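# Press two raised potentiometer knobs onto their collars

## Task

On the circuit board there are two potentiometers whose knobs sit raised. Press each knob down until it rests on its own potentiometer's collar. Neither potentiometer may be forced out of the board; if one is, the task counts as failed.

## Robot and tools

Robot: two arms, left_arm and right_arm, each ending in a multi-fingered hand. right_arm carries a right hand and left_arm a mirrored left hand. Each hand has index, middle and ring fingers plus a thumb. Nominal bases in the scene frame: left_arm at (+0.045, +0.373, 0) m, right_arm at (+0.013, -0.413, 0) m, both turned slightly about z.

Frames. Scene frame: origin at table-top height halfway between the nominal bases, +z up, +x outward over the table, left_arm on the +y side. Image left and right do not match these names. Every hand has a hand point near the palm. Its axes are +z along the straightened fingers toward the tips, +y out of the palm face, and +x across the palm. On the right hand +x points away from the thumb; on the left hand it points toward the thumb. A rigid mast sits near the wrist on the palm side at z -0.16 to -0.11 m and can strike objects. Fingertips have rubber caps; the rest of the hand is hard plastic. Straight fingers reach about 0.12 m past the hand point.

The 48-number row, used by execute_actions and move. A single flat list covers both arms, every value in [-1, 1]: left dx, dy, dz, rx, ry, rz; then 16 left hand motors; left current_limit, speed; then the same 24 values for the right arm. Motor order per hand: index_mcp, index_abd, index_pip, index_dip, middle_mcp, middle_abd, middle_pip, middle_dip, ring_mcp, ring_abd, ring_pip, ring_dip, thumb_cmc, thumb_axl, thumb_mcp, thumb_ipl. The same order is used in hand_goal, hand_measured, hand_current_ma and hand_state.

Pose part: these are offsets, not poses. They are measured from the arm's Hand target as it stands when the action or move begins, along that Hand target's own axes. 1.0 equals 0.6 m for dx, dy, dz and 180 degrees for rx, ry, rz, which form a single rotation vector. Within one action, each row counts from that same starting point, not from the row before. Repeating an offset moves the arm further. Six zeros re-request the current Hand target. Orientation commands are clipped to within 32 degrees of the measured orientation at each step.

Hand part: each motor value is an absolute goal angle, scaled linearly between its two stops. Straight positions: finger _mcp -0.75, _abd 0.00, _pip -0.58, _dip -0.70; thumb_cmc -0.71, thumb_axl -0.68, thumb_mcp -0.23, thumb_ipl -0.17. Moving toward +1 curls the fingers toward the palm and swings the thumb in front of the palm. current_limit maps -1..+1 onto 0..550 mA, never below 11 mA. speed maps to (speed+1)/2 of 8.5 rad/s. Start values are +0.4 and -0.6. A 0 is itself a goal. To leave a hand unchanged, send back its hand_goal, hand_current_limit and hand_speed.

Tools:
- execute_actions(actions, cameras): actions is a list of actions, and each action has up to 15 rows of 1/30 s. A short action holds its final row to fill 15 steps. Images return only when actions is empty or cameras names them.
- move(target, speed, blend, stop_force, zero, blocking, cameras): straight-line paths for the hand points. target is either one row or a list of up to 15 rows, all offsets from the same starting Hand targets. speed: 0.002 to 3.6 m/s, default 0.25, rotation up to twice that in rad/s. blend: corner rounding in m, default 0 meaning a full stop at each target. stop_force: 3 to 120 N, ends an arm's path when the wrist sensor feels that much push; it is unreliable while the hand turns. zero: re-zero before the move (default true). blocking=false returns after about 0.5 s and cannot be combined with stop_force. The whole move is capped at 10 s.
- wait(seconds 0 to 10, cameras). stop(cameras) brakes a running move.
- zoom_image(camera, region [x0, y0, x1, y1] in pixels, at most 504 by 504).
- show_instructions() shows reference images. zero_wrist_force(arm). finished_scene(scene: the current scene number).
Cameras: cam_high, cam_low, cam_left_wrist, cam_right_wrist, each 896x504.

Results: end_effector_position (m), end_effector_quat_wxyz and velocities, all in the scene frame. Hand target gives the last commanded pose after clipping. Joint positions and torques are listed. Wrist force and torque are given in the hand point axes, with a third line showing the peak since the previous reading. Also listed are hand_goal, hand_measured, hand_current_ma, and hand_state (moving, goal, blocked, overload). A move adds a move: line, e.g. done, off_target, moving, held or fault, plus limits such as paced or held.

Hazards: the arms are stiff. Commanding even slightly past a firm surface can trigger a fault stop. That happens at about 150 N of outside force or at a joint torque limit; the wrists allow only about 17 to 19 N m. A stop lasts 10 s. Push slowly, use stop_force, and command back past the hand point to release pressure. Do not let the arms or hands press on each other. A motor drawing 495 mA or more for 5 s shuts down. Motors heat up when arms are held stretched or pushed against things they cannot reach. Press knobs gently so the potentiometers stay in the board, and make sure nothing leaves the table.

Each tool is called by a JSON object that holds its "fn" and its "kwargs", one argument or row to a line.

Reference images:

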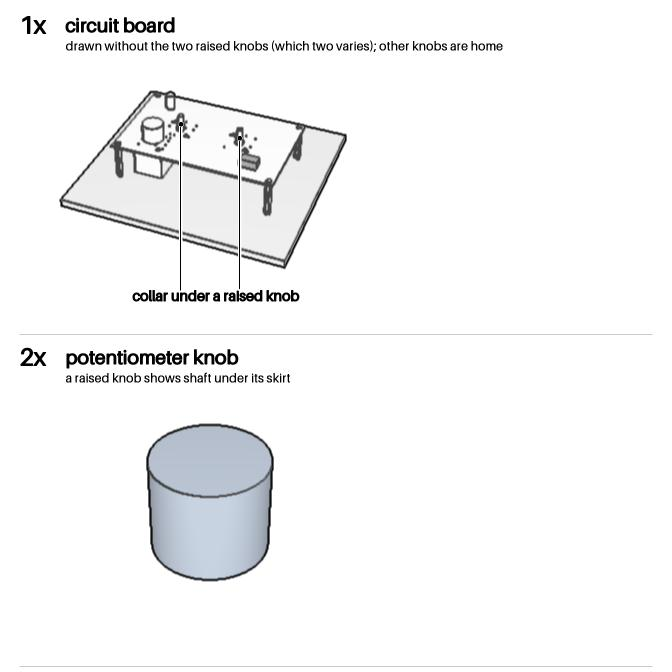

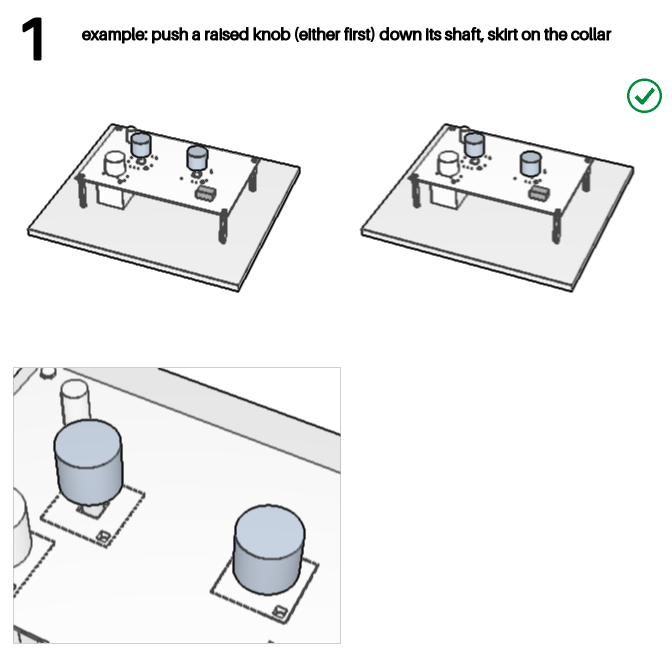

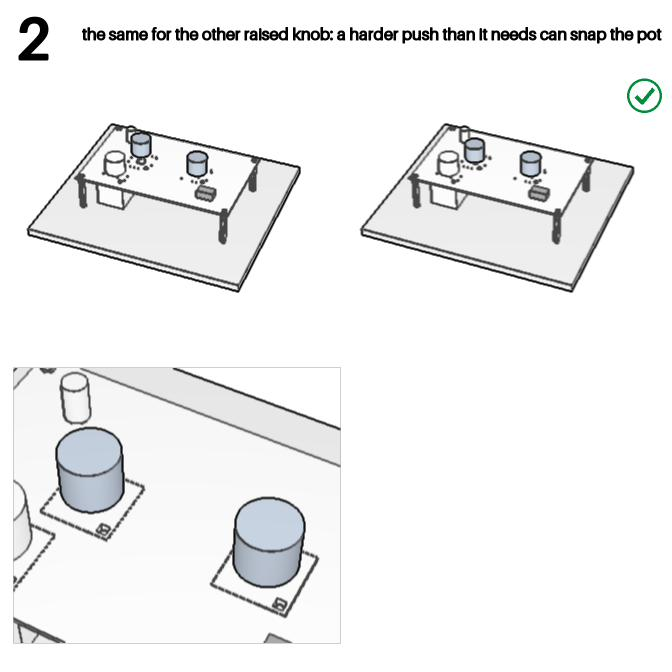

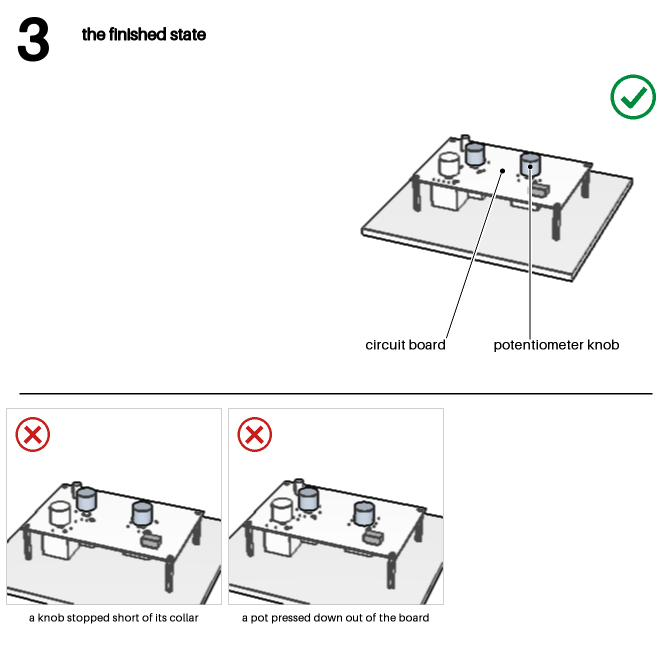

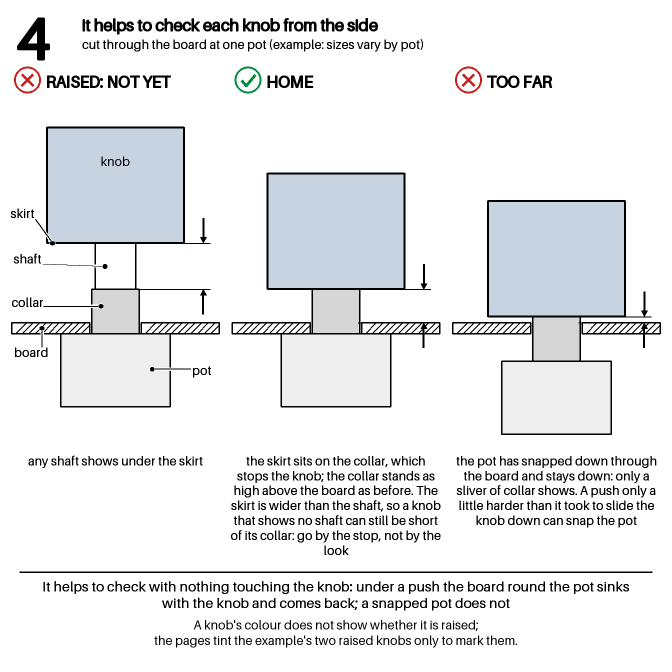

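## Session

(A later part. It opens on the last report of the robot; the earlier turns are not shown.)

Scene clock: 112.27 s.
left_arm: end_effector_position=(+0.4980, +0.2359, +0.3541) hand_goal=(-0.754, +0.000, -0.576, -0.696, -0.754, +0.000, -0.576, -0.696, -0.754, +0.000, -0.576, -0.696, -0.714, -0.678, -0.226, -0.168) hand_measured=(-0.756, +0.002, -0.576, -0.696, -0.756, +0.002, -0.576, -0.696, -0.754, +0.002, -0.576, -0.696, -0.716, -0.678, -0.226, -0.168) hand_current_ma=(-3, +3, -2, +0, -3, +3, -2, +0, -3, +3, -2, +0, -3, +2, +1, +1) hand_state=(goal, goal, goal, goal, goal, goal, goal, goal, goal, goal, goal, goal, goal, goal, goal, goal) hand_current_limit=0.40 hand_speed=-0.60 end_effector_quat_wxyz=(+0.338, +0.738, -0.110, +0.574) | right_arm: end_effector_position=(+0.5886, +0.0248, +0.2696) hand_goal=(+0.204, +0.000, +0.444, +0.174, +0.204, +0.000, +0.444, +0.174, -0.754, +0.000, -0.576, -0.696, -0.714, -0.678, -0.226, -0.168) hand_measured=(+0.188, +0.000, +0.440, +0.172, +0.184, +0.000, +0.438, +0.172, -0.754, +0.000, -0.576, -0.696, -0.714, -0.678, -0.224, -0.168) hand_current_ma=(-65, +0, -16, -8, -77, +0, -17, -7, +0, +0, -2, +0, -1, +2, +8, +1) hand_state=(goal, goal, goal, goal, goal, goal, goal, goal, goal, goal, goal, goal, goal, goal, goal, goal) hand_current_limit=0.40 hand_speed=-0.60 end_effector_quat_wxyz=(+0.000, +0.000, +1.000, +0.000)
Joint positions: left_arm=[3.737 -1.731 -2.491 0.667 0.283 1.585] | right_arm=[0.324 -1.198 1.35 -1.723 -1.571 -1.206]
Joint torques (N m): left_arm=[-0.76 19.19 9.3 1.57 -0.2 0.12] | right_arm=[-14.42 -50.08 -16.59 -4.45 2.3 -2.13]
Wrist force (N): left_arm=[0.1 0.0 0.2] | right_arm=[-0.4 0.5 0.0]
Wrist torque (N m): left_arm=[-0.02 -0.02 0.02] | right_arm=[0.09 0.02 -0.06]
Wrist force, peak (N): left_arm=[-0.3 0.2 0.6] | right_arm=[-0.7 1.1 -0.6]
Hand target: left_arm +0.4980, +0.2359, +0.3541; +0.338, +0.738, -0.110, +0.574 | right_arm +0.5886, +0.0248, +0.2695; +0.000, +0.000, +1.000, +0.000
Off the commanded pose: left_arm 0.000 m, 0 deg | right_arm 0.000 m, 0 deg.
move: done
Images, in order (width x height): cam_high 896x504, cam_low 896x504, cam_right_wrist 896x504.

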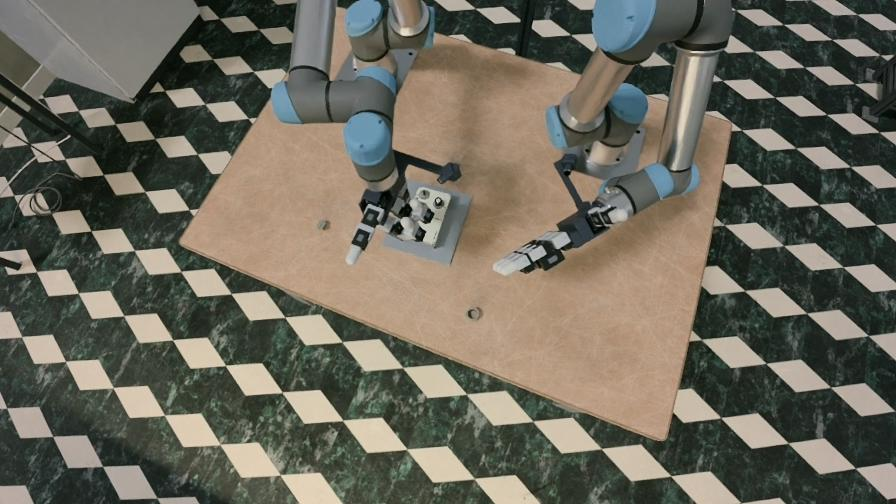

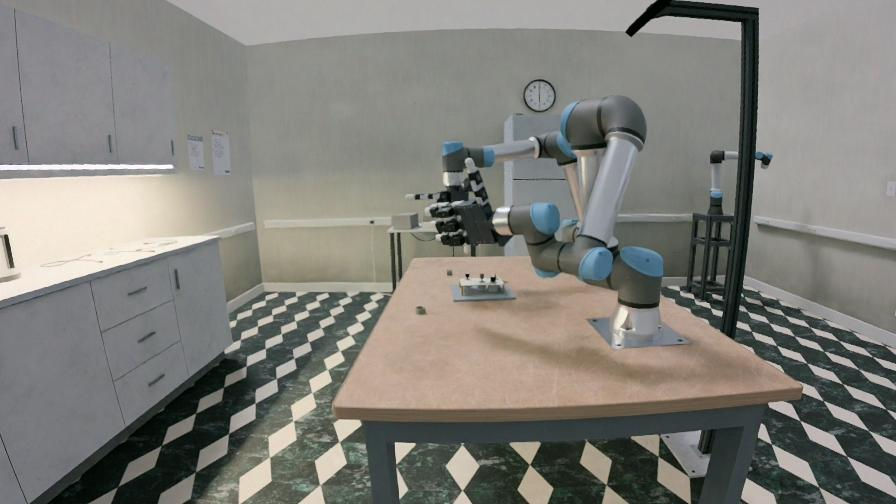

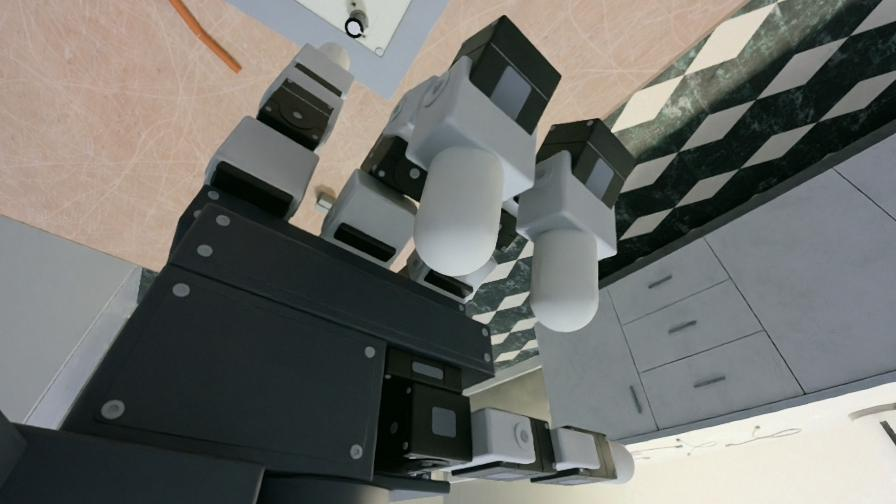

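{"fn": "move", "kwargs": {
  "target": [0,0,0,0,0,0,-0.754,0,-0.576,-0.696,-0.754,0,-0.576,-0.696,-0.754,0,-0.576,-0.696,-0.714,-0.678,-0.226,-0.168,0.4,-0.6,0,-0.025,0.05,0,0,0,0.205,0,0.445,0.174,0.205,0,0.445,0.174,-0.754,0,-0.576,-0.696,-0.714,-0.678,-0.226,-0.168,0.4,-0.6],
  "speed": 0.1,
  "cameras": ["cam_low","cam_right_wrist"]
}}

{"fn": "zoom_image", "kwargs": {
  "camera": "cam_low",
  "region": [450, 240, 530, 310]
}}

{"fn": "zoom_image", "kwargs": {
  "camera": "cam_right_wrist",
  "region": [280, 0, 430, 100]
}}

Scene clock: 124.20 s.
left_arm: end_effector_position=(+0.4980, +0.2359, +0.3541) hand_goal=(-0.754, +0.000, -0.576, -0.696, -0.754, +0.000, -0.576, -0.696, -0.754, +0.000, -0.576, -0.696, -0.714, -0.678, -0.226, -0.168) hand_measured=(-0.756, +0.002, -0.576, -0.696, -0.756, +0.002, -0.576, -0.696, -0.754, +0.002, -0.576, -0.696, -0.716, -0.678, -0.226, -0.168) hand_current_ma=(-3, +3, -2, +0, -3, +3, -2, +0, -3, +3, -2, +0, -3, +2, +1, +1) hand_state=(goal, goal, goal, goal, goal, goal, goal, goal, goal, goal, goal, goal, goal, goal, goal, goal) hand_current_limit=0.40 hand_speed=-0.60 end_effector_quat_wxyz=(+0.338, +0.738, -0.110, +0.574) | right_arm: end_effector_position=(+0.5887, +0.0099, +0.2396) hand_goal=(+0.204, +0.000, +0.444, +0.174, +0.204, +0.000, +0.444, +0.174, -0.754, +0.000, -0.576, -0.696, -0.714, -0.678, -0.226, -0.168) hand_measured=(+0.188, +0.000, +0.440, +0.172, +0.184, +0.000, +0.438, +0.172, -0.754, +0.000, -0.576, -0.696, -0.714, -0.678, -0.224, -0.168) hand_current_ma=(-65, +0, -16, -8, -77, +0, -17, -7, +0, +0, -2, +0, -1, +2, +8, +1) hand_state=(goal, goal, goal, goal, goal, goal, goal, goal, goal, goal, goal, goal, goal, goal, goal, goal) hand_current_limit=0.40 hand_speed=-0.60 end_effector_quat_wxyz=(+0.000, +0.000, +1.000, +0.000) end_effector_velocity=(+0.000, +0.000, -0.001) end_effector_angular_velocity=(+0.001, -0.002, +0.001)
Joint positions: left_arm=[3.737 -1.731 -2.491 0.667 0.283 1.585] | right_arm=[0.302 -1.203 1.435 -1.803 -1.571 -1.228]
Joint velocities: left_arm=[within noise] | right_arm=[0 -0.001 0.003 -0.005 0 -0.001]
Joint torques (N m): left_arm=[0.32 17.3 7.69 1.79 -0.41 -0.18] | right_arm=[-14.54 -50.19 -15.57 -4.37 1.95 -2.64]
Wrist force (N): left_arm=[0.0 -0.1 0.2] | right_arm=[-0.3 0.4 0.0]
Wrist torque (N m): left_arm=[-0.03 -0.01 0.01] | right_arm=[0.08 0.02 0.06]
Wrist force, peak (N): left_arm=[0.2 -0.2 0.5] | right_arm=[-0.7 0.7 -0.4]
Hand target: left_arm +0.4980, +0.2359, +0.3541; +0.338, +0.738, -0.110, +0.574 | right_arm +0.5887, +0.0098, +0.2395; +0.000, +0.000, +1.000, +0.000
Off the commanded pose: left_arm 0.000 m, 0 deg | right_arm 0.000 m, 0 deg.
move: done
Images, in order (width x height): cam_low 896x504, cam_right_wrist 896x504.

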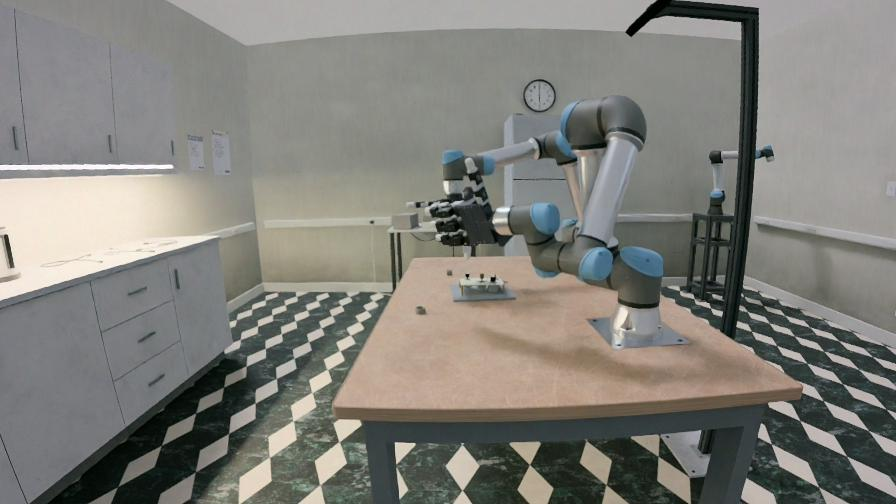

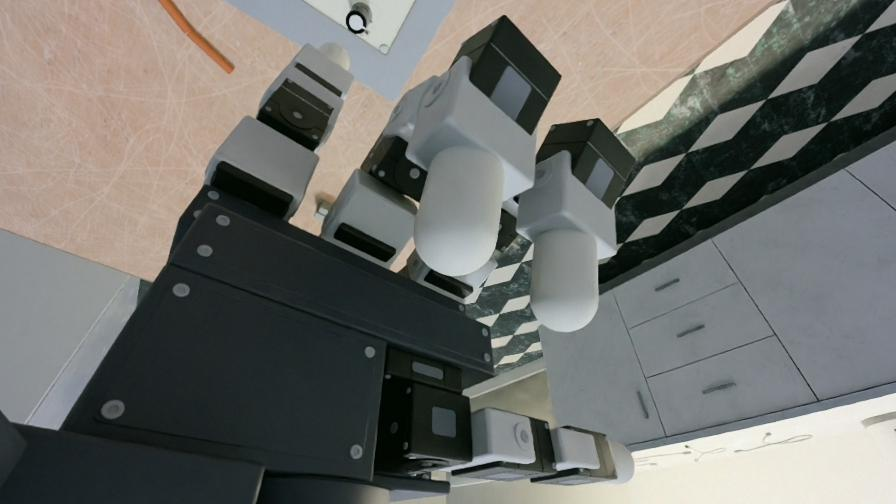

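Scaled by 6.300 from the camera's 896x504 image, which has a finer 1280x720 frame.

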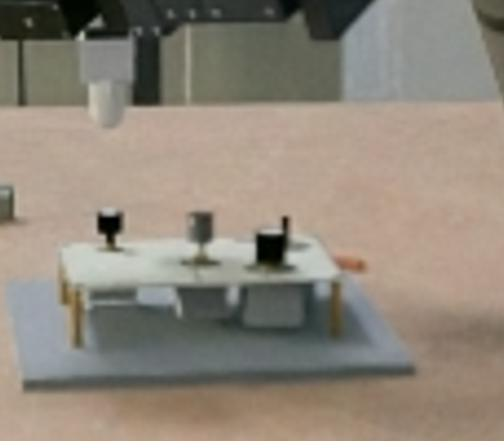

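Scaled by 3.360 from the camera's 896x504 image, which has a finer 1280x720 frame.

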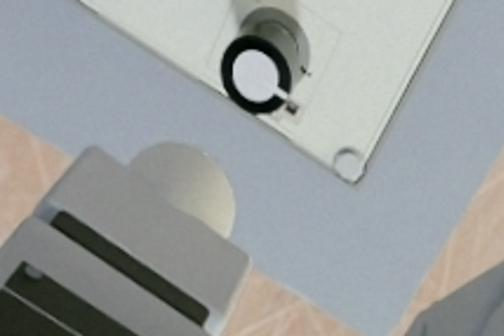

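{"fn": "move", "kwargs": {
  "target": [0,0,0,0,0,0,-0.754,0,-0.576,-0.696,-0.754,0,-0.576,-0.696,-0.754,0,-0.576,-0.696,-0.714,-0.678,-0.226,-0.168,0.4,-0.6,0,0,0.0333,0,0,0,0.205,0,0.445,0.174,0.205,0,0.445,0.174,-0.754,0,-0.576,-0.696,-0.714,-0.678,-0.226,-0.168,0.4,-0.6],
  "speed": 0.06,
  "stop_force": 4,
  "cameras": ["cam_low","cam_right_wrist","cam_high"]
}}

{"fn": "zoom_image", "kwargs": {
  "camera": "cam_low",
  "region": [450, 240, 530, 310]
}}

{"fn": "zoom_image", "kwargs": {
  "camera": "cam_right_wrist",
  "region": [280, 0, 430, 100]
}}

{"fn": "zoom_image", "kwargs": {
  "camera": "cam_high",
  "region": [350, 150, 490, 270]
}}

Scene clock: 131.63 s.
left_arm: end_effector_position=(+0.4980, +0.2359, +0.3541) hand_goal=(-0.754, +0.000, -0.576, -0.696, -0.754, +0.000, -0.576, -0.696, -0.754, +0.000, -0.576, -0.696, -0.714, -0.678, -0.226, -0.168) hand_measured=(-0.756, +0.002, -0.576, -0.696, -0.756, +0.002, -0.576, -0.696, -0.754, +0.002, -0.576, -0.696, -0.716, -0.678, -0.226, -0.168) hand_current_ma=(-3, +3, -2, +0, -3, +3, -2, +0, -3, +3, -2, +0, -3, +2, +1, +1) hand_state=(goal, goal, goal, goal, goal, goal, goal, goal, goal, goal, goal, goal, goal, goal, goal, goal) hand_current_limit=0.40 hand_speed=-0.60 end_effector_quat_wxyz=(+0.338, +0.738, -0.110, +0.574) | right_arm: end_effector_position=(+0.5887, +0.0098, +0.2195) hand_goal=(+0.204, +0.000, +0.444, +0.174, +0.204, +0.000, +0.444, +0.174, -0.754, +0.000, -0.576, -0.696, -0.714, -0.678, -0.226, -0.168) hand_measured=(+0.188, +0.000, +0.440, +0.172, +0.184, +0.000, +0.438, +0.172, -0.754, +0.000, -0.576, -0.696, -0.714, -0.678, -0.224, -0.168) hand_current_ma=(-65, +0, -16, -8, -77, +0, -17, -7, +0, +0, -2, +0, -1, +2, +8, +1) hand_state=(goal, goal, goal, goal, goal, goal, goal, goal, goal, goal, goal, goal, goal, goal, goal, goal) hand_current_limit=0.40 hand_speed=-0.60 end_effector_quat_wxyz=(+0.000, +0.000, +1.000, +0.000)
Joint positions: left_arm=[3.737 -1.731 -2.491 0.667 0.283 1.585] | right_arm=[0.302 -1.191 1.471 -1.851 -1.571 -1.228]
Joint torques (N m): left_arm=[-0.14 18.97 8.37 1.78 0.11 0.02] | right_arm=[-14.09 -26.46 -15.2 -4.49 0.93 -1.61]
Wrist force (N): left_arm=[0.1 -0.2 0.1] | right_arm=[-0.6 0.0 0.2]
Wrist torque (N m): left_arm=[-0.03 0.00 0.00] | right_arm=[-0.01 0.08 0.01]
Wrist force, peak (N): left_arm=[0.1 0.3 0.6] | right_arm=[-0.7 0.4 0.3]
Hand target: left_arm +0.4980, +0.2359, +0.3541; +0.338, +0.738, -0.110, +0.574 | right_arm +0.5887, +0.0098, +0.2195; +0.000, +0.000, +1.000, +0.000
Off the commanded pose: left_arm 0.000 m, 0 deg | right_arm 0.000 m, 0 deg.
move: done
Images, in order (width x height): cam_high 896x504, cam_low 896x504, cam_right_wrist 896x504.

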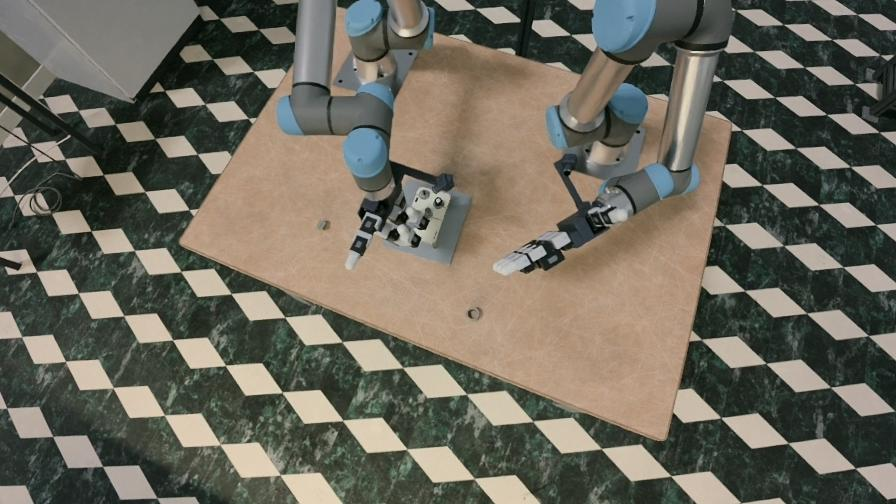

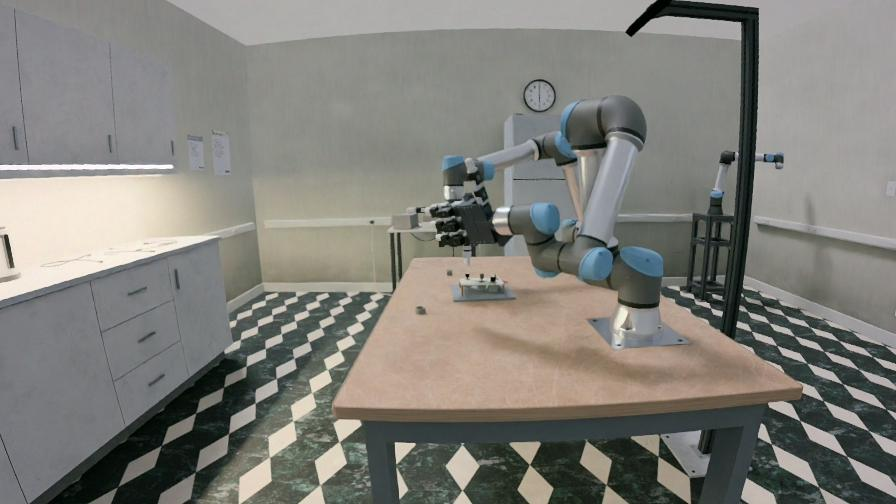

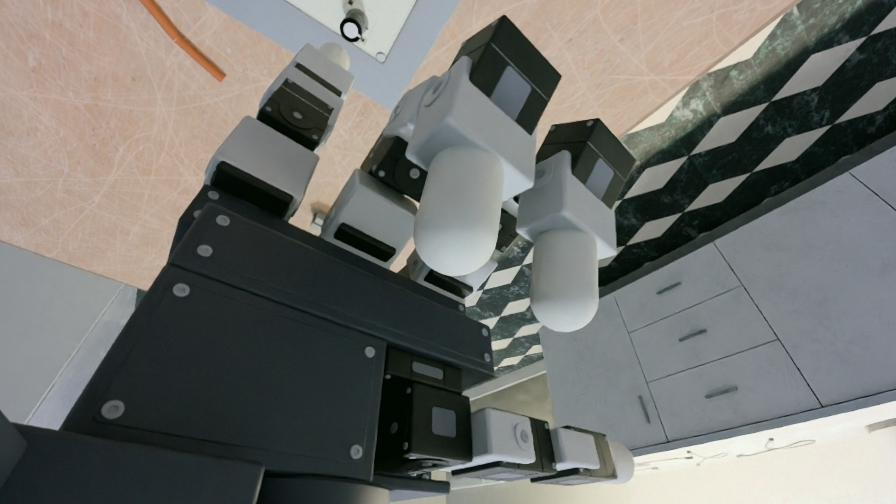

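Scaled by 6.300 from the camera's 896x504 image, which has a finer 1280x720 frame.

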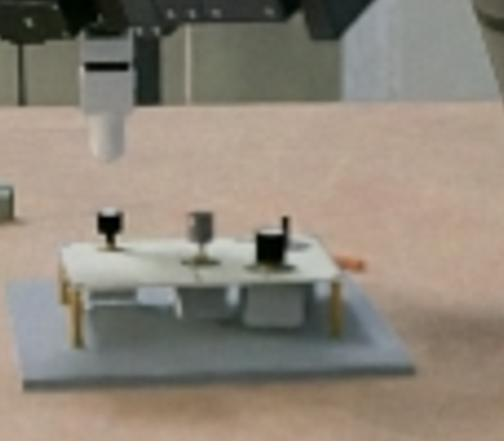

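Scaled by 3.360 from the camera's 896x504 image, which has a finer 1280x720 frame.

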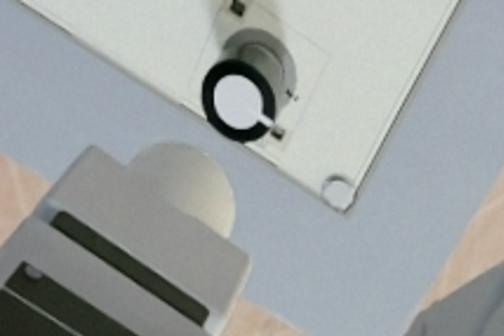

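Scaled by 3.600 from the camera's 896x504 image, which has a finer 1280x720 frame.

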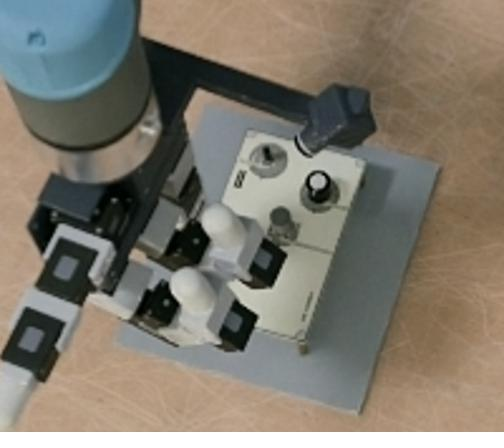

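{"fn": "move", "kwargs": {
  "target": [0,0,0,0,0,0,-0.754,0,-0.576,-0.696,-0.754,0,-0.576,-0.696,-0.754,0,-0.576,-0.696,-0.714,-0.678,-0.226,-0.168,0.4,-0.6,0,0.015,0.02,0,0,0,0.205,0,0.445,0.174,0.205,0,0.445,0.174,-0.754,0,-0.576,-0.696,-0.714,-0.678,-0.226,-0.168,0.4,-0.6],
  "speed": 0.04,
  "stop_force": 4,
  "cameras": ["cam_low","cam_right_wrist","cam_high"]
}}

{"fn": "zoom_image", "kwargs": {
  "camera": "cam_low",
  "region": [450, 250, 520, 306]
}}

{"fn": "zoom_image", "kwargs": {
  "camera": "cam_right_wrist",
  "region": [280, 0, 430, 100]
}}

Scene clock: 191.97 s.
left_arm: end_effector_position=(+0.4980, +0.2359, +0.3541) hand_goal=(-0.754, +0.000, -0.576, -0.696, -0.754, +0.000, -0.576, -0.696, -0.754, +0.000, -0.576, -0.696, -0.714, -0.678, -0.226, -0.168) hand_measured=(-0.756, +0.002, -0.576, -0.696, -0.756, +0.002, -0.576, -0.696, -0.754, +0.002, -0.576, -0.696, -0.716, -0.678, -0.226, -0.168) hand_current_ma=(-3, +3, -2, +0, -3, +3, -2, +0, -3, +3, -2, +0, -3, +2, +1, +1) hand_state=(goal, goal, goal, goal, goal, goal, goal, goal, goal, goal, goal, goal, goal, goal, goal, goal) hand_current_limit=0.40 hand_speed=-0.60 end_effector_quat_wxyz=(+0.338, +0.738, -0.110, +0.574) | right_arm: end_effector_position=(+0.5887, +0.0188, +0.2075) hand_goal=(+0.204, +0.000, +0.444, +0.174, +0.204, +0.000, +0.444, +0.174, -0.754, +0.000, -0.576, -0.696, -0.714, -0.678, -0.226, -0.168) hand_measured=(+0.188, +0.000, +0.440, +0.172, +0.184, +0.000, +0.438, +0.172, -0.754, +0.000, -0.576, -0.696, -0.714, -0.678, -0.224, -0.168) hand_current_ma=(-65, +0, -16, -8, -77, +0, -17, -7, +0, +0, -2, +0, -1, +2, +8, +1) hand_state=(goal, goal, goal, goal, goal, goal, goal, goal, goal, goal, goal, goal, goal, goal, goal, goal) hand_current_limit=0.40 hand_speed=-0.60 end_effector_quat_wxyz=(+0.000, +0.000, +1.000, +0.000)
Joint positions: left_arm=[3.737 -1.731 -2.491 0.667 0.283 1.585] | right_arm=[0.315 -1.172 1.476 -1.875 -1.571 -1.215]
Joint torques (N m): left_arm=[-1.92 18.1 7.43 1.73 0.05 -0.21] | right_arm=[13.66 -26.98 -15.51 -4.45 0.85 2.15]
Wrist force (N): left_arm=[0.0 0.0 0.3] | right_arm=[-0.7 0.3 0.3]
Wrist torque (N m): left_arm=[-0.02 0.00 0.00] | right_arm=[0.03 0.09 0.01]
Wrist force, peak (N): left_arm=[0.5 -0.3 0.3] | right_arm=[-0.8 0.5 0.2]
Hand target: left_arm +0.4980, +0.2359, +0.3541; +0.338, +0.738, -0.110, +0.574 | right_arm +0.5887, +0.0188, +0.2075; +0.000, +0.000, +1.000, +0.000
Off the commanded pose: left_arm 0.000 m, 0 deg | right_arm 0.000 m, 0 deg.
move: done
Images, in order (width x height): cam_high 896x504, cam_low 896x504, cam_right_wrist 896x504.

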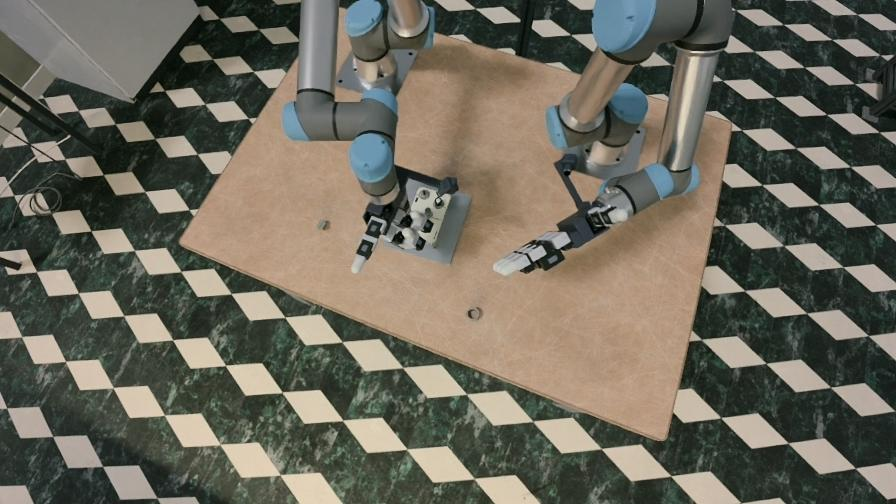

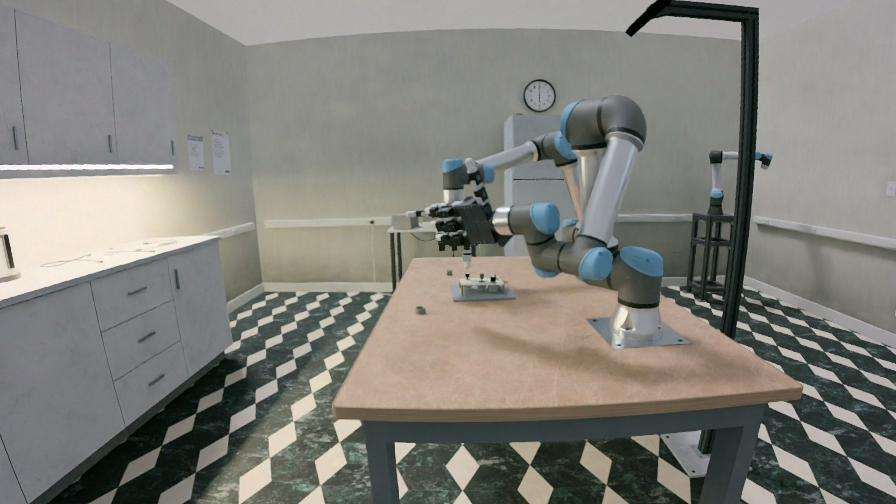

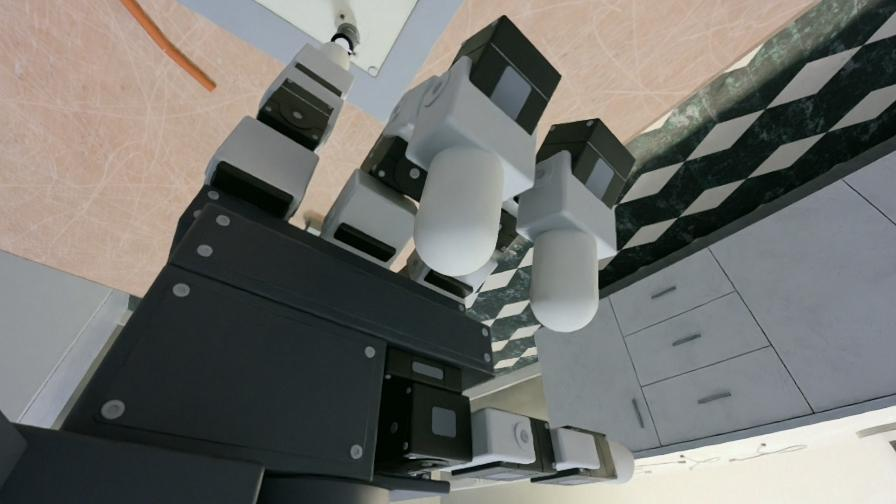

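Scaled by 7.200 from the camera's 896x504 image, which has a finer 1280x720 frame.

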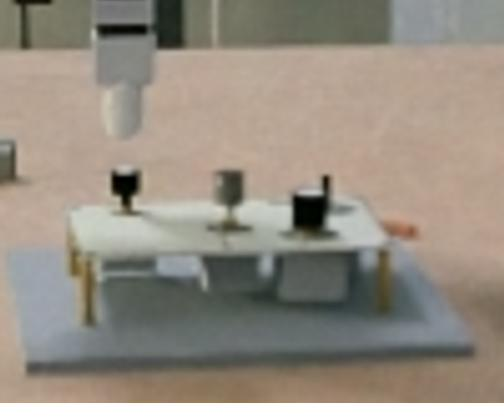

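Scaled by 3.360 from the camera's 896x504 image, which has a finer 1280x720 frame.

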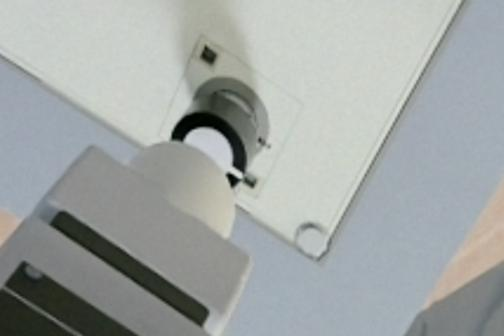

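{"fn": "move", "kwargs": {
  "target": [0,0,0,0,0,0,-0.754,0,-0.576,-0.696,-0.754,0,-0.576,-0.696,-0.754,0,-0.576,-0.696,-0.714,-0.678,-0.226,-0.168,0.4,-0.6,0,0,0.0367,0,0,0,0.205,0,0.445,0.174,0.205,0,0.445,0.174,-0.754,0,-0.576,-0.696,-0.714,-0.678,-0.226,-0.168,0.4,-0.6],
  "speed": 0.01,
  "stop_force": 3,
  "cameras": ["cam_low","cam_right_wrist"]
}}

{"fn": "zoom_image", "kwargs": {
  "camera": "cam_low",
  "region": [450, 250, 520, 306]
}}

{"fn": "zoom_image", "kwargs": {
  "camera": "cam_right_wrist",
  "region": [280, 0, 430, 100]
}}

Scene clock: 206.97 s.
left_arm: end_effector_position=(+0.4980, +0.2359, +0.3541) hand_goal=(-0.754, +0.000, -0.576, -0.696, -0.754, +0.000, -0.576, -0.696, -0.754, +0.000, -0.576, -0.696, -0.714, -0.678, -0.226, -0.168) hand_measured=(-0.756, +0.002, -0.576, -0.696, -0.756, +0.002, -0.576, -0.696, -0.754, +0.002, -0.576, -0.696, -0.716, -0.678, -0.226, -0.168) hand_current_ma=(-3, +3, -2, +0, -3, +3, -2, +0, -3, +3, -2, +0, -3, +2, +1, +1) hand_state=(goal, goal, goal, goal, goal, goal, goal, goal, goal, goal, goal, goal, goal, goal, goal, goal) hand_current_limit=0.40 hand_speed=-0.60 end_effector_quat_wxyz=(+0.338, +0.738, -0.110, +0.574) | right_arm: end_effector_position=(+0.5887, +0.0188, +0.1900) hand_goal=(+0.204, +0.000, +0.444, +0.174, +0.204, +0.000, +0.444, +0.174, -0.754, +0.000, -0.576, -0.696, -0.714, -0.678, -0.226, -0.168) hand_measured=(+0.188, +0.000, +0.440, +0.172, +0.184, +0.000, +0.438, +0.172, -0.754, +0.000, -0.576, -0.696, -0.714, -0.678, -0.224, -0.168) hand_current_ma=(-65, +0, -16, -8, -77, +0, -17, -7, +0, +0, -2, +0, -1, +2, +9, +1) hand_state=(goal, goal, goal, goal, goal, goal, goal, goal, goal, goal, goal, goal, goal, goal, goal, goal) hand_current_limit=0.40 hand_speed=-0.60 end_effector_quat_wxyz=(+0.000, +0.000, +1.000, +0.000)
Joint positions: left_arm=[3.737 -1.731 -2.491 0.667 0.283 1.585] | right_arm=[0.315 -1.159 1.504 -1.916 -1.571 -1.215]
Joint torques (N m): left_arm=[-0.61 17.88 7.81 1.68 -0.07 -0.14] | right_arm=[13.17 -49.31 -27.81 -0.35 -1.76 1.69]
Wrist force (N): left_arm=[0.1 0.2 -0.1] | right_arm=[-0.6 0.2 -2.9]
Wrist torque (N m): left_arm=[0.04 -0.02 0.00] | right_arm=[0.26 0.27 0.02]
Wrist force, peak (N): left_arm=[0.3 0.2 0.6] | right_arm=[-0.7 0.2 -3.8]
Hand target: left_arm +0.4980, +0.2359, +0.3541; +0.338, +0.738, -0.110, +0.574 | right_arm +0.5887, +0.0188, +0.1900; +0.000, +0.000, +1.000, +0.000 (not the last commanded pose)
Off the commanded pose: left_arm 0.000 m, 0 deg | right_arm 0.004 m, 0 deg.
move: contact (right_arm)
Images, in order (width x height): cam_low 896x504, cam_right_wrist 896x504.

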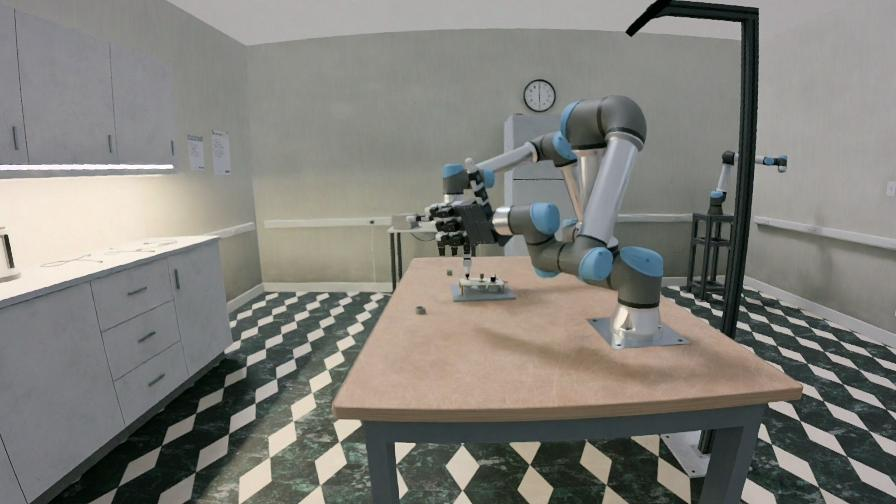

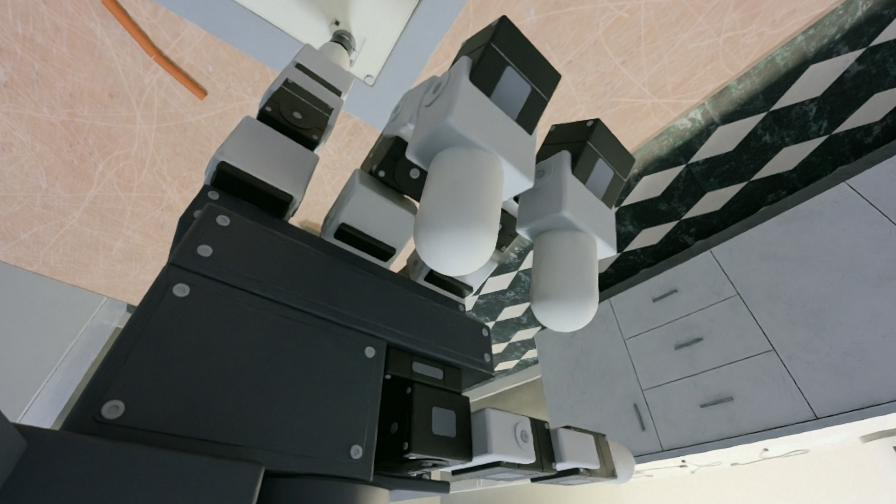

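Scaled by 7.200 from the camera's 896x504 image, which has a finer 1280x720 frame.

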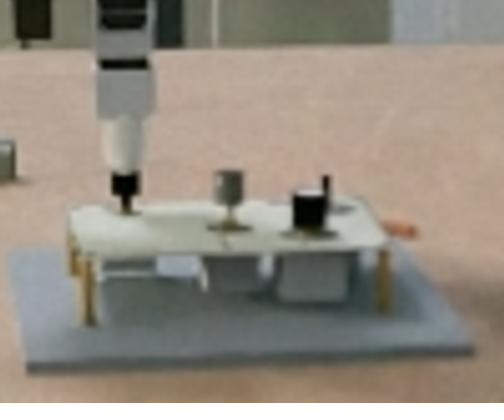

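Scaled by 3.360 from the camera's 896x504 image, which has a finer 1280x720 frame.

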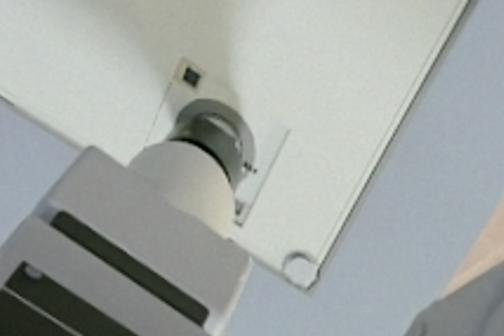

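{"fn": "move", "kwargs": {
  "target": [0,0,0,0,0,0,-0.754,0,-0.576,-0.696,-0.754,0,-0.576,-0.696,-0.754,0,-0.576,-0.696,-0.714,-0.678,-0.226,-0.168,0.4,-0.6,0,0,0.00167,0,0,0,0.205,0,0.445,0.174,0.205,0,0.445,0.174,-0.754,0,-0.576,-0.696,-0.714,-0.678,-0.226,-0.168,0.4,-0.6],
  "speed": 0.004,
  "stop_force": 10,
  "zero": false,
  "cameras": []
}}

{"fn": "move", "kwargs": {
  "target": [0,0,0,0,0,0,-0.754,0,-0.576,-0.696,-0.754,0,-0.576,-0.696,-0.754,0,-0.576,-0.696,-0.714,-0.678,-0.226,-0.168,0.4,-0.6,0,0,0.00167,0,0,0,0.205,0,0.445,0.174,0.205,0,0.445,0.174,-0.754,0,-0.576,-0.696,-0.714,-0.678,-0.226,-0.168,0.4,-0.6],
  "speed": 0.004,
  "stop_force": 10,
  "zero": false,
  "cameras": []
}}

Scene clock: 217.53 s.
left_arm: end_effector_position=(+0.4980, +0.2359, +0.3541) hand_goal=(-0.754, +0.000, -0.576, -0.696, -0.754, +0.000, -0.576, -0.696, -0.754, +0.000, -0.576, -0.696, -0.714, -0.678, -0.226, -0.168) hand_measured=(-0.756, +0.002, -0.576, -0.696, -0.756, +0.002, -0.576, -0.696, -0.754, +0.002, -0.576, -0.696, -0.716, -0.678, -0.226, -0.168) hand_current_ma=(-3, +3, -2, +0, -3, +3, -2, +0, -3, +3, -2, +0, -3, +2, +1, +1) hand_state=(goal, goal, goal, goal, goal, goal, goal, goal, goal, goal, goal, goal, goal, goal, goal, goal) hand_current_limit=0.40 hand_speed=-0.60 end_effector_quat_wxyz=(+0.338, +0.738, -0.110, +0.574) | right_arm: end_effector_position=(+0.5887, +0.0188, +0.1890) hand_goal=(+0.204, +0.000, +0.444, +0.174, +0.204, +0.000, +0.444, +0.174, -0.754, +0.000, -0.576, -0.696, -0.714, -0.678, -0.226, -0.168) hand_measured=(+0.188, +0.000, +0.440, +0.172, +0.184, +0.000, +0.438, +0.172, -0.754, +0.000, -0.576, -0.696, -0.714, -0.678, -0.224, -0.168) hand_current_ma=(-65, +0, -16, -8, -77, +0, -17, -7, +0, +1, -2, +0, -1, +2, +9, +1) hand_state=(goal, goal, goal, goal, goal, goal, goal, goal, goal, goal, goal, goal, goal, goal, goal, goal) hand_current_limit=0.40 hand_speed=-0.60 end_effector_quat_wxyz=(+0.000, +0.000, +1.000, +0.000)
Joint positions: left_arm=[3.737 -1.731 -2.491 0.667 0.283 1.585] | right_arm=[0.315 -1.158 1.505 -1.919 -1.571 -1.215]
Joint torques (N m): left_arm=[-0.98 19.28 8.22 1.89 0.29 0.22] | right_arm=[12.87 -24.57 -12.71 -4.14 -1.9 1.77]
Wrist force (N): left_arm=[0.2 0.1 0.2] | right_arm=[-0.9 0.2 -4.8]
Wrist torque (N m): left_arm=[-0.01 -0.02 0.01] | right_arm=[0.44 0.47 -0.01]
Wrist force, peak (N): left_arm=[0.2 0.1 0.6] | right_arm=[-0.7 0.2 -5.6]
Hand target: left_arm +0.4980, +0.2359, +0.3541; +0.338, +0.738, -0.110, +0.574 | right_arm +0.5887, +0.0188, +0.1890; +0.000, +0.000, +1.000, +0.000
Off the commanded pose: left_arm 0.000 m, 0 deg | right_arm 0.000 m, 0 deg.
move: done
No camera images: "cameras" was empty.

Scene clock: 218.77 s.
left_arm: end_effector_position=(+0.4980, +0.2359, +0.3541) hand_goal=(-0.754, +0.000, -0.576, -0.696, -0.754, +0.000, -0.576, -0.696, -0.754, +0.000, -0.576, -0.696, -0.714, -0.678, -0.226, -0.168) hand_measured=(-0.756, +0.002, -0.576, -0.696, -0.756, +0.002, -0.576, -0.696, -0.754, +0.002, -0.576, -0.696, -0.716, -0.678, -0.226, -0.168) hand_current_ma=(-3, +3, -2, +0, -3, +3, -2, +0, -3, +3, -2, +0, -3, +2, +1, +1) hand_state=(goal, goal, goal, goal, goal, goal, goal, goal, goal, goal, goal, goal, goal, goal, goal, goal) hand_current_limit=0.40 hand_speed=-0.60 end_effector_quat_wxyz=(+0.338, +0.738, -0.110, +0.574) | right_arm: end_effector_position=(+0.5887, +0.0188, +0.1880) hand_goal=(+0.204, +0.000, +0.444, +0.174, +0.204, +0.000, +0.444, +0.174, -0.754, +0.000, -0.576, -0.696, -0.714, -0.678, -0.226, -0.168) hand_measured=(+0.188, +0.000, +0.440, +0.172, +0.184, +0.000, +0.438, +0.172, -0.754, +0.000, -0.576, -0.696, -0.714, -0.678, -0.224, -0.168) hand_current_ma=(-65, +0, -16, -8, -77, +0, -17, -7, +0, +1, -2, +0, -1, +2, +9, +1) hand_state=(goal, goal, goal, goal, goal, goal, goal, goal, goal, goal, goal, goal, goal, goal, goal, goal) hand_current_limit=0.40 hand_speed=-0.60 end_effector_quat_wxyz=(+0.000, +0.000, +1.000, +0.000)
Joint positions: left_arm=[3.737 -1.731 -2.491 0.667 0.283 1.585] | right_arm=[0.315 -1.157 1.507 -1.921 -1.571 -1.215]
Joint torques (N m): left_arm=[0.55 18.94 7.36 1.7 0.15 0.06] | right_arm=[12.93 -23.51 -11.71 -3.98 -1.88 1.66]
Wrist force (N): left_arm=[0.2 -0.2 0.2] | right_arm=[-0.6 0.2 -7.5]
Wrist torque (N m): left_arm=[-0.04 -0.03 0.02] | right_arm=[0.68 0.63 0.01]
Wrist force, peak (N): left_arm=[0.0 0.2 0.5] | right_arm=[-0.7 0.2 -8.1]
Hand target: left_arm +0.4980, +0.2359, +0.3541; +0.338, +0.738, -0.110, +0.574 | right_arm +0.5887, +0.0188, +0.1880; +0.000, +0.000, +1.000, +0.000
Off the commanded pose: left_arm 0.000 m, 0 deg | right_arm 0.000 m, 0 deg.
move: done
No camera images: "cameras" was empty.

{"fn": "move", "kwargs": {
  "target": [0,0,0,0,0,0,-0.754,0,-0.576,-0.696,-0.754,0,-0.576,-0.696,-0.754,0,-0.576,-0.696,-0.714,-0.678,-0.226,-0.168,0.4,-0.6,0,0,0.00167,0,0,0,0.205,0,0.445,0.174,0.205,0,0.445,0.174,-0.754,0,-0.576,-0.696,-0.714,-0.678,-0.226,-0.168,0.4,-0.6],
  "speed": 0.004,
  "stop_force": 12,
  "zero": false,
  "cameras": []
}}

{"fn": "move", "kwargs": {
  "target": [0,0,0,0,0,0,-0.754,0,-0.576,-0.696,-0.754,0,-0.576,-0.696,-0.754,0,-0.576,-0.696,-0.714,-0.678,-0.226,-0.168,0.4,-0.6,0,0,0.00167,0,0,0,0.205,0,0.445,0.174,0.205,0,0.445,0.174,-0.754,0,-0.576,-0.696,-0.714,-0.678,-0.226,-0.168,0.4,-0.6],
  "speed": 0.004,
  "stop_force": 15,
  "zero": false,
  "cameras": []
}}

Scene clock: 225.93 s.
left_arm: end_effector_position=(+0.4980, +0.2359, +0.3541) hand_goal=(-0.754, +0.000, -0.576, -0.696, -0.754, +0.000, -0.576, -0.696, -0.754, +0.000, -0.576, -0.696, -0.714, -0.678, -0.226, -0.168) hand_measured=(-0.756, +0.002, -0.576, -0.696, -0.756, +0.002, -0.576, -0.696, -0.754, +0.002, -0.576, -0.696, -0.716, -0.678, -0.226, -0.168) hand_current_ma=(-3, +3, -2, +0, -3, +3, -2, +0, -3, +3, -2, +0, -3, +2, +1, +1) hand_state=(goal, goal, goal, goal, goal, goal, goal, goal, goal, goal, goal, goal, goal, goal, goal, goal) hand_current_limit=0.40 hand_speed=-0.60 end_effector_quat_wxyz=(+0.338, +0.738, -0.110, +0.574) | right_arm: end_effector_position=(+0.5887, +0.0188, +0.1870) hand_goal=(+0.204, +0.000, +0.444, +0.174, +0.204, +0.000, +0.444, +0.174, -0.754, +0.000, -0.576, -0.696, -0.714, -0.678, -0.226, -0.168) hand_measured=(+0.188, +0.000, +0.440, +0.172, +0.184, +0.000, +0.438, +0.172, -0.754, +0.000, -0.576, -0.696, -0.714, -0.678, -0.224, -0.168) hand_current_ma=(-65, +0, -16, -8, -77, +0, -17, -7, +0, +1, -2, +0, -1, +2, +9, +1) hand_state=(goal, goal, goal, goal, goal, goal, goal, goal, goal, goal, goal, goal, goal, goal, goal, goal) hand_current_limit=0.40 hand_speed=-0.60 end_effector_quat_wxyz=(+0.000, +0.000, +1.000, +0.000)
Joint positions: left_arm=[3.737 -1.731 -2.491 0.667 0.283 1.585] | right_arm=[0.315 -1.157 1.508 -1.923 -1.571 -1.215]
Joint torques (N m): left_arm=[-0.11 18.37 7.14 2.06 0.2 0.1] | right_arm=[12.21 -21.72 -10.16 -3.87 -1.62 1.55]
Wrist force (N): left_arm=[0.1 0.2 -0.1] | right_arm=[-0.5 0.0 -9.8]
Wrist torque (N m): left_arm=[0.04 -0.03 0.01] | right_arm=[0.84 0.79 0.02]
Wrist force, peak (N): left_arm=[0.3 0.1 0.6] | right_arm=[-0.6 0.2 -10.7]
Hand target: left_arm +0.4980, +0.2359, +0.3541; +0.338, +0.738, -0.110, +0.574 | right_arm +0.5887, +0.0188, +0.1870; +0.000, +0.000, +1.000, +0.000
Off the commanded pose: left_arm 0.000 m, 0 deg | right_arm 0.000 m, 0 deg.
move: done
No camera images: "cameras" was empty.

Scene clock: 227.17 s.
left_arm: end_effector_position=(+0.4980, +0.2359, +0.3541) hand_goal=(-0.754, +0.000, -0.576, -0.696, -0.754, +0.000, -0.576, -0.696, -0.754, +0.000, -0.576, -0.696, -0.714, -0.678, -0.226, -0.168) hand_measured=(-0.756, +0.002, -0.576, -0.696, -0.756, +0.002, -0.576, -0.696, -0.754, +0.002, -0.576, -0.696, -0.716, -0.678, -0.226, -0.168) hand_current_ma=(-3, +3, -2, +0, -3, +3, -2, +0, -3, +3, -2, +0, -3, +2, +1, +1) hand_state=(goal, goal, goal, goal, goal, goal, goal, goal, goal, goal, goal, goal, goal, goal, goal, goal) hand_current_limit=0.40 hand_speed=-0.60 end_effector_quat_wxyz=(+0.338, +0.738, -0.110, +0.574) | right_arm: end_effector_position=(+0.5887, +0.0188, +0.1860) hand_goal=(+0.204, +0.000, +0.444, +0.174, +0.204, +0.000, +0.444, +0.174, -0.754, +0.000, -0.576, -0.696, -0.714, -0.678, -0.226, -0.168) hand_measured=(+0.188, +0.000, +0.440, +0.172, +0.184, +0.000, +0.438, +0.172, -0.754, +0.000, -0.576, -0.696, -0.714, -0.678, -0.224, -0.168) hand_current_ma=(-65, +0, -16, -8, -77, +0, -17, -7, +0, +1, -2, +0, -1, +2, +9, +1) hand_state=(goal, goal, goal, goal, goal, goal, goal, goal, goal, goal, goal, goal, goal, goal, goal, goal) hand_current_limit=0.40 hand_speed=-0.60 end_effector_quat_wxyz=(+0.000, +0.000, +1.000, +0.000)
Joint positions: left_arm=[3.737 -1.731 -2.491 0.667 0.283 1.585] | right_arm=[0.315 -1.156 1.51 -1.926 -1.571 -1.215]
Joint torques (N m): left_arm=[-0.63 17.56 7.9 2.13 0.2 0.01] | right_arm=[12.01 -20.5 -9.4 -3.74 -1.63 1.65]
Wrist force (N): left_arm=[-0.4 -0.4 0.3] | right_arm=[-0.4 0.0 -11.8]
Wrist torque (N m): left_arm=[-0.08 0.05 -0.03] | right_arm=[1.00 0.92 0.02]
Wrist force, peak (N): left_arm=[-0.4 -0.4 0.3] | right_arm=[-0.7 0.1 -12.8]
Hand target: left_arm +0.4980, +0.2359, +0.3541; +0.338, +0.738, -0.110, +0.574 | right_arm +0.5887, +0.0188, +0.1860; +0.000, +0.000, +1.000, +0.000
Off the commanded pose: left_arm 0.000 m, 0 deg | right_arm 0.000 m, 0 deg.
move: done
No camera images: "cameras" was empty.


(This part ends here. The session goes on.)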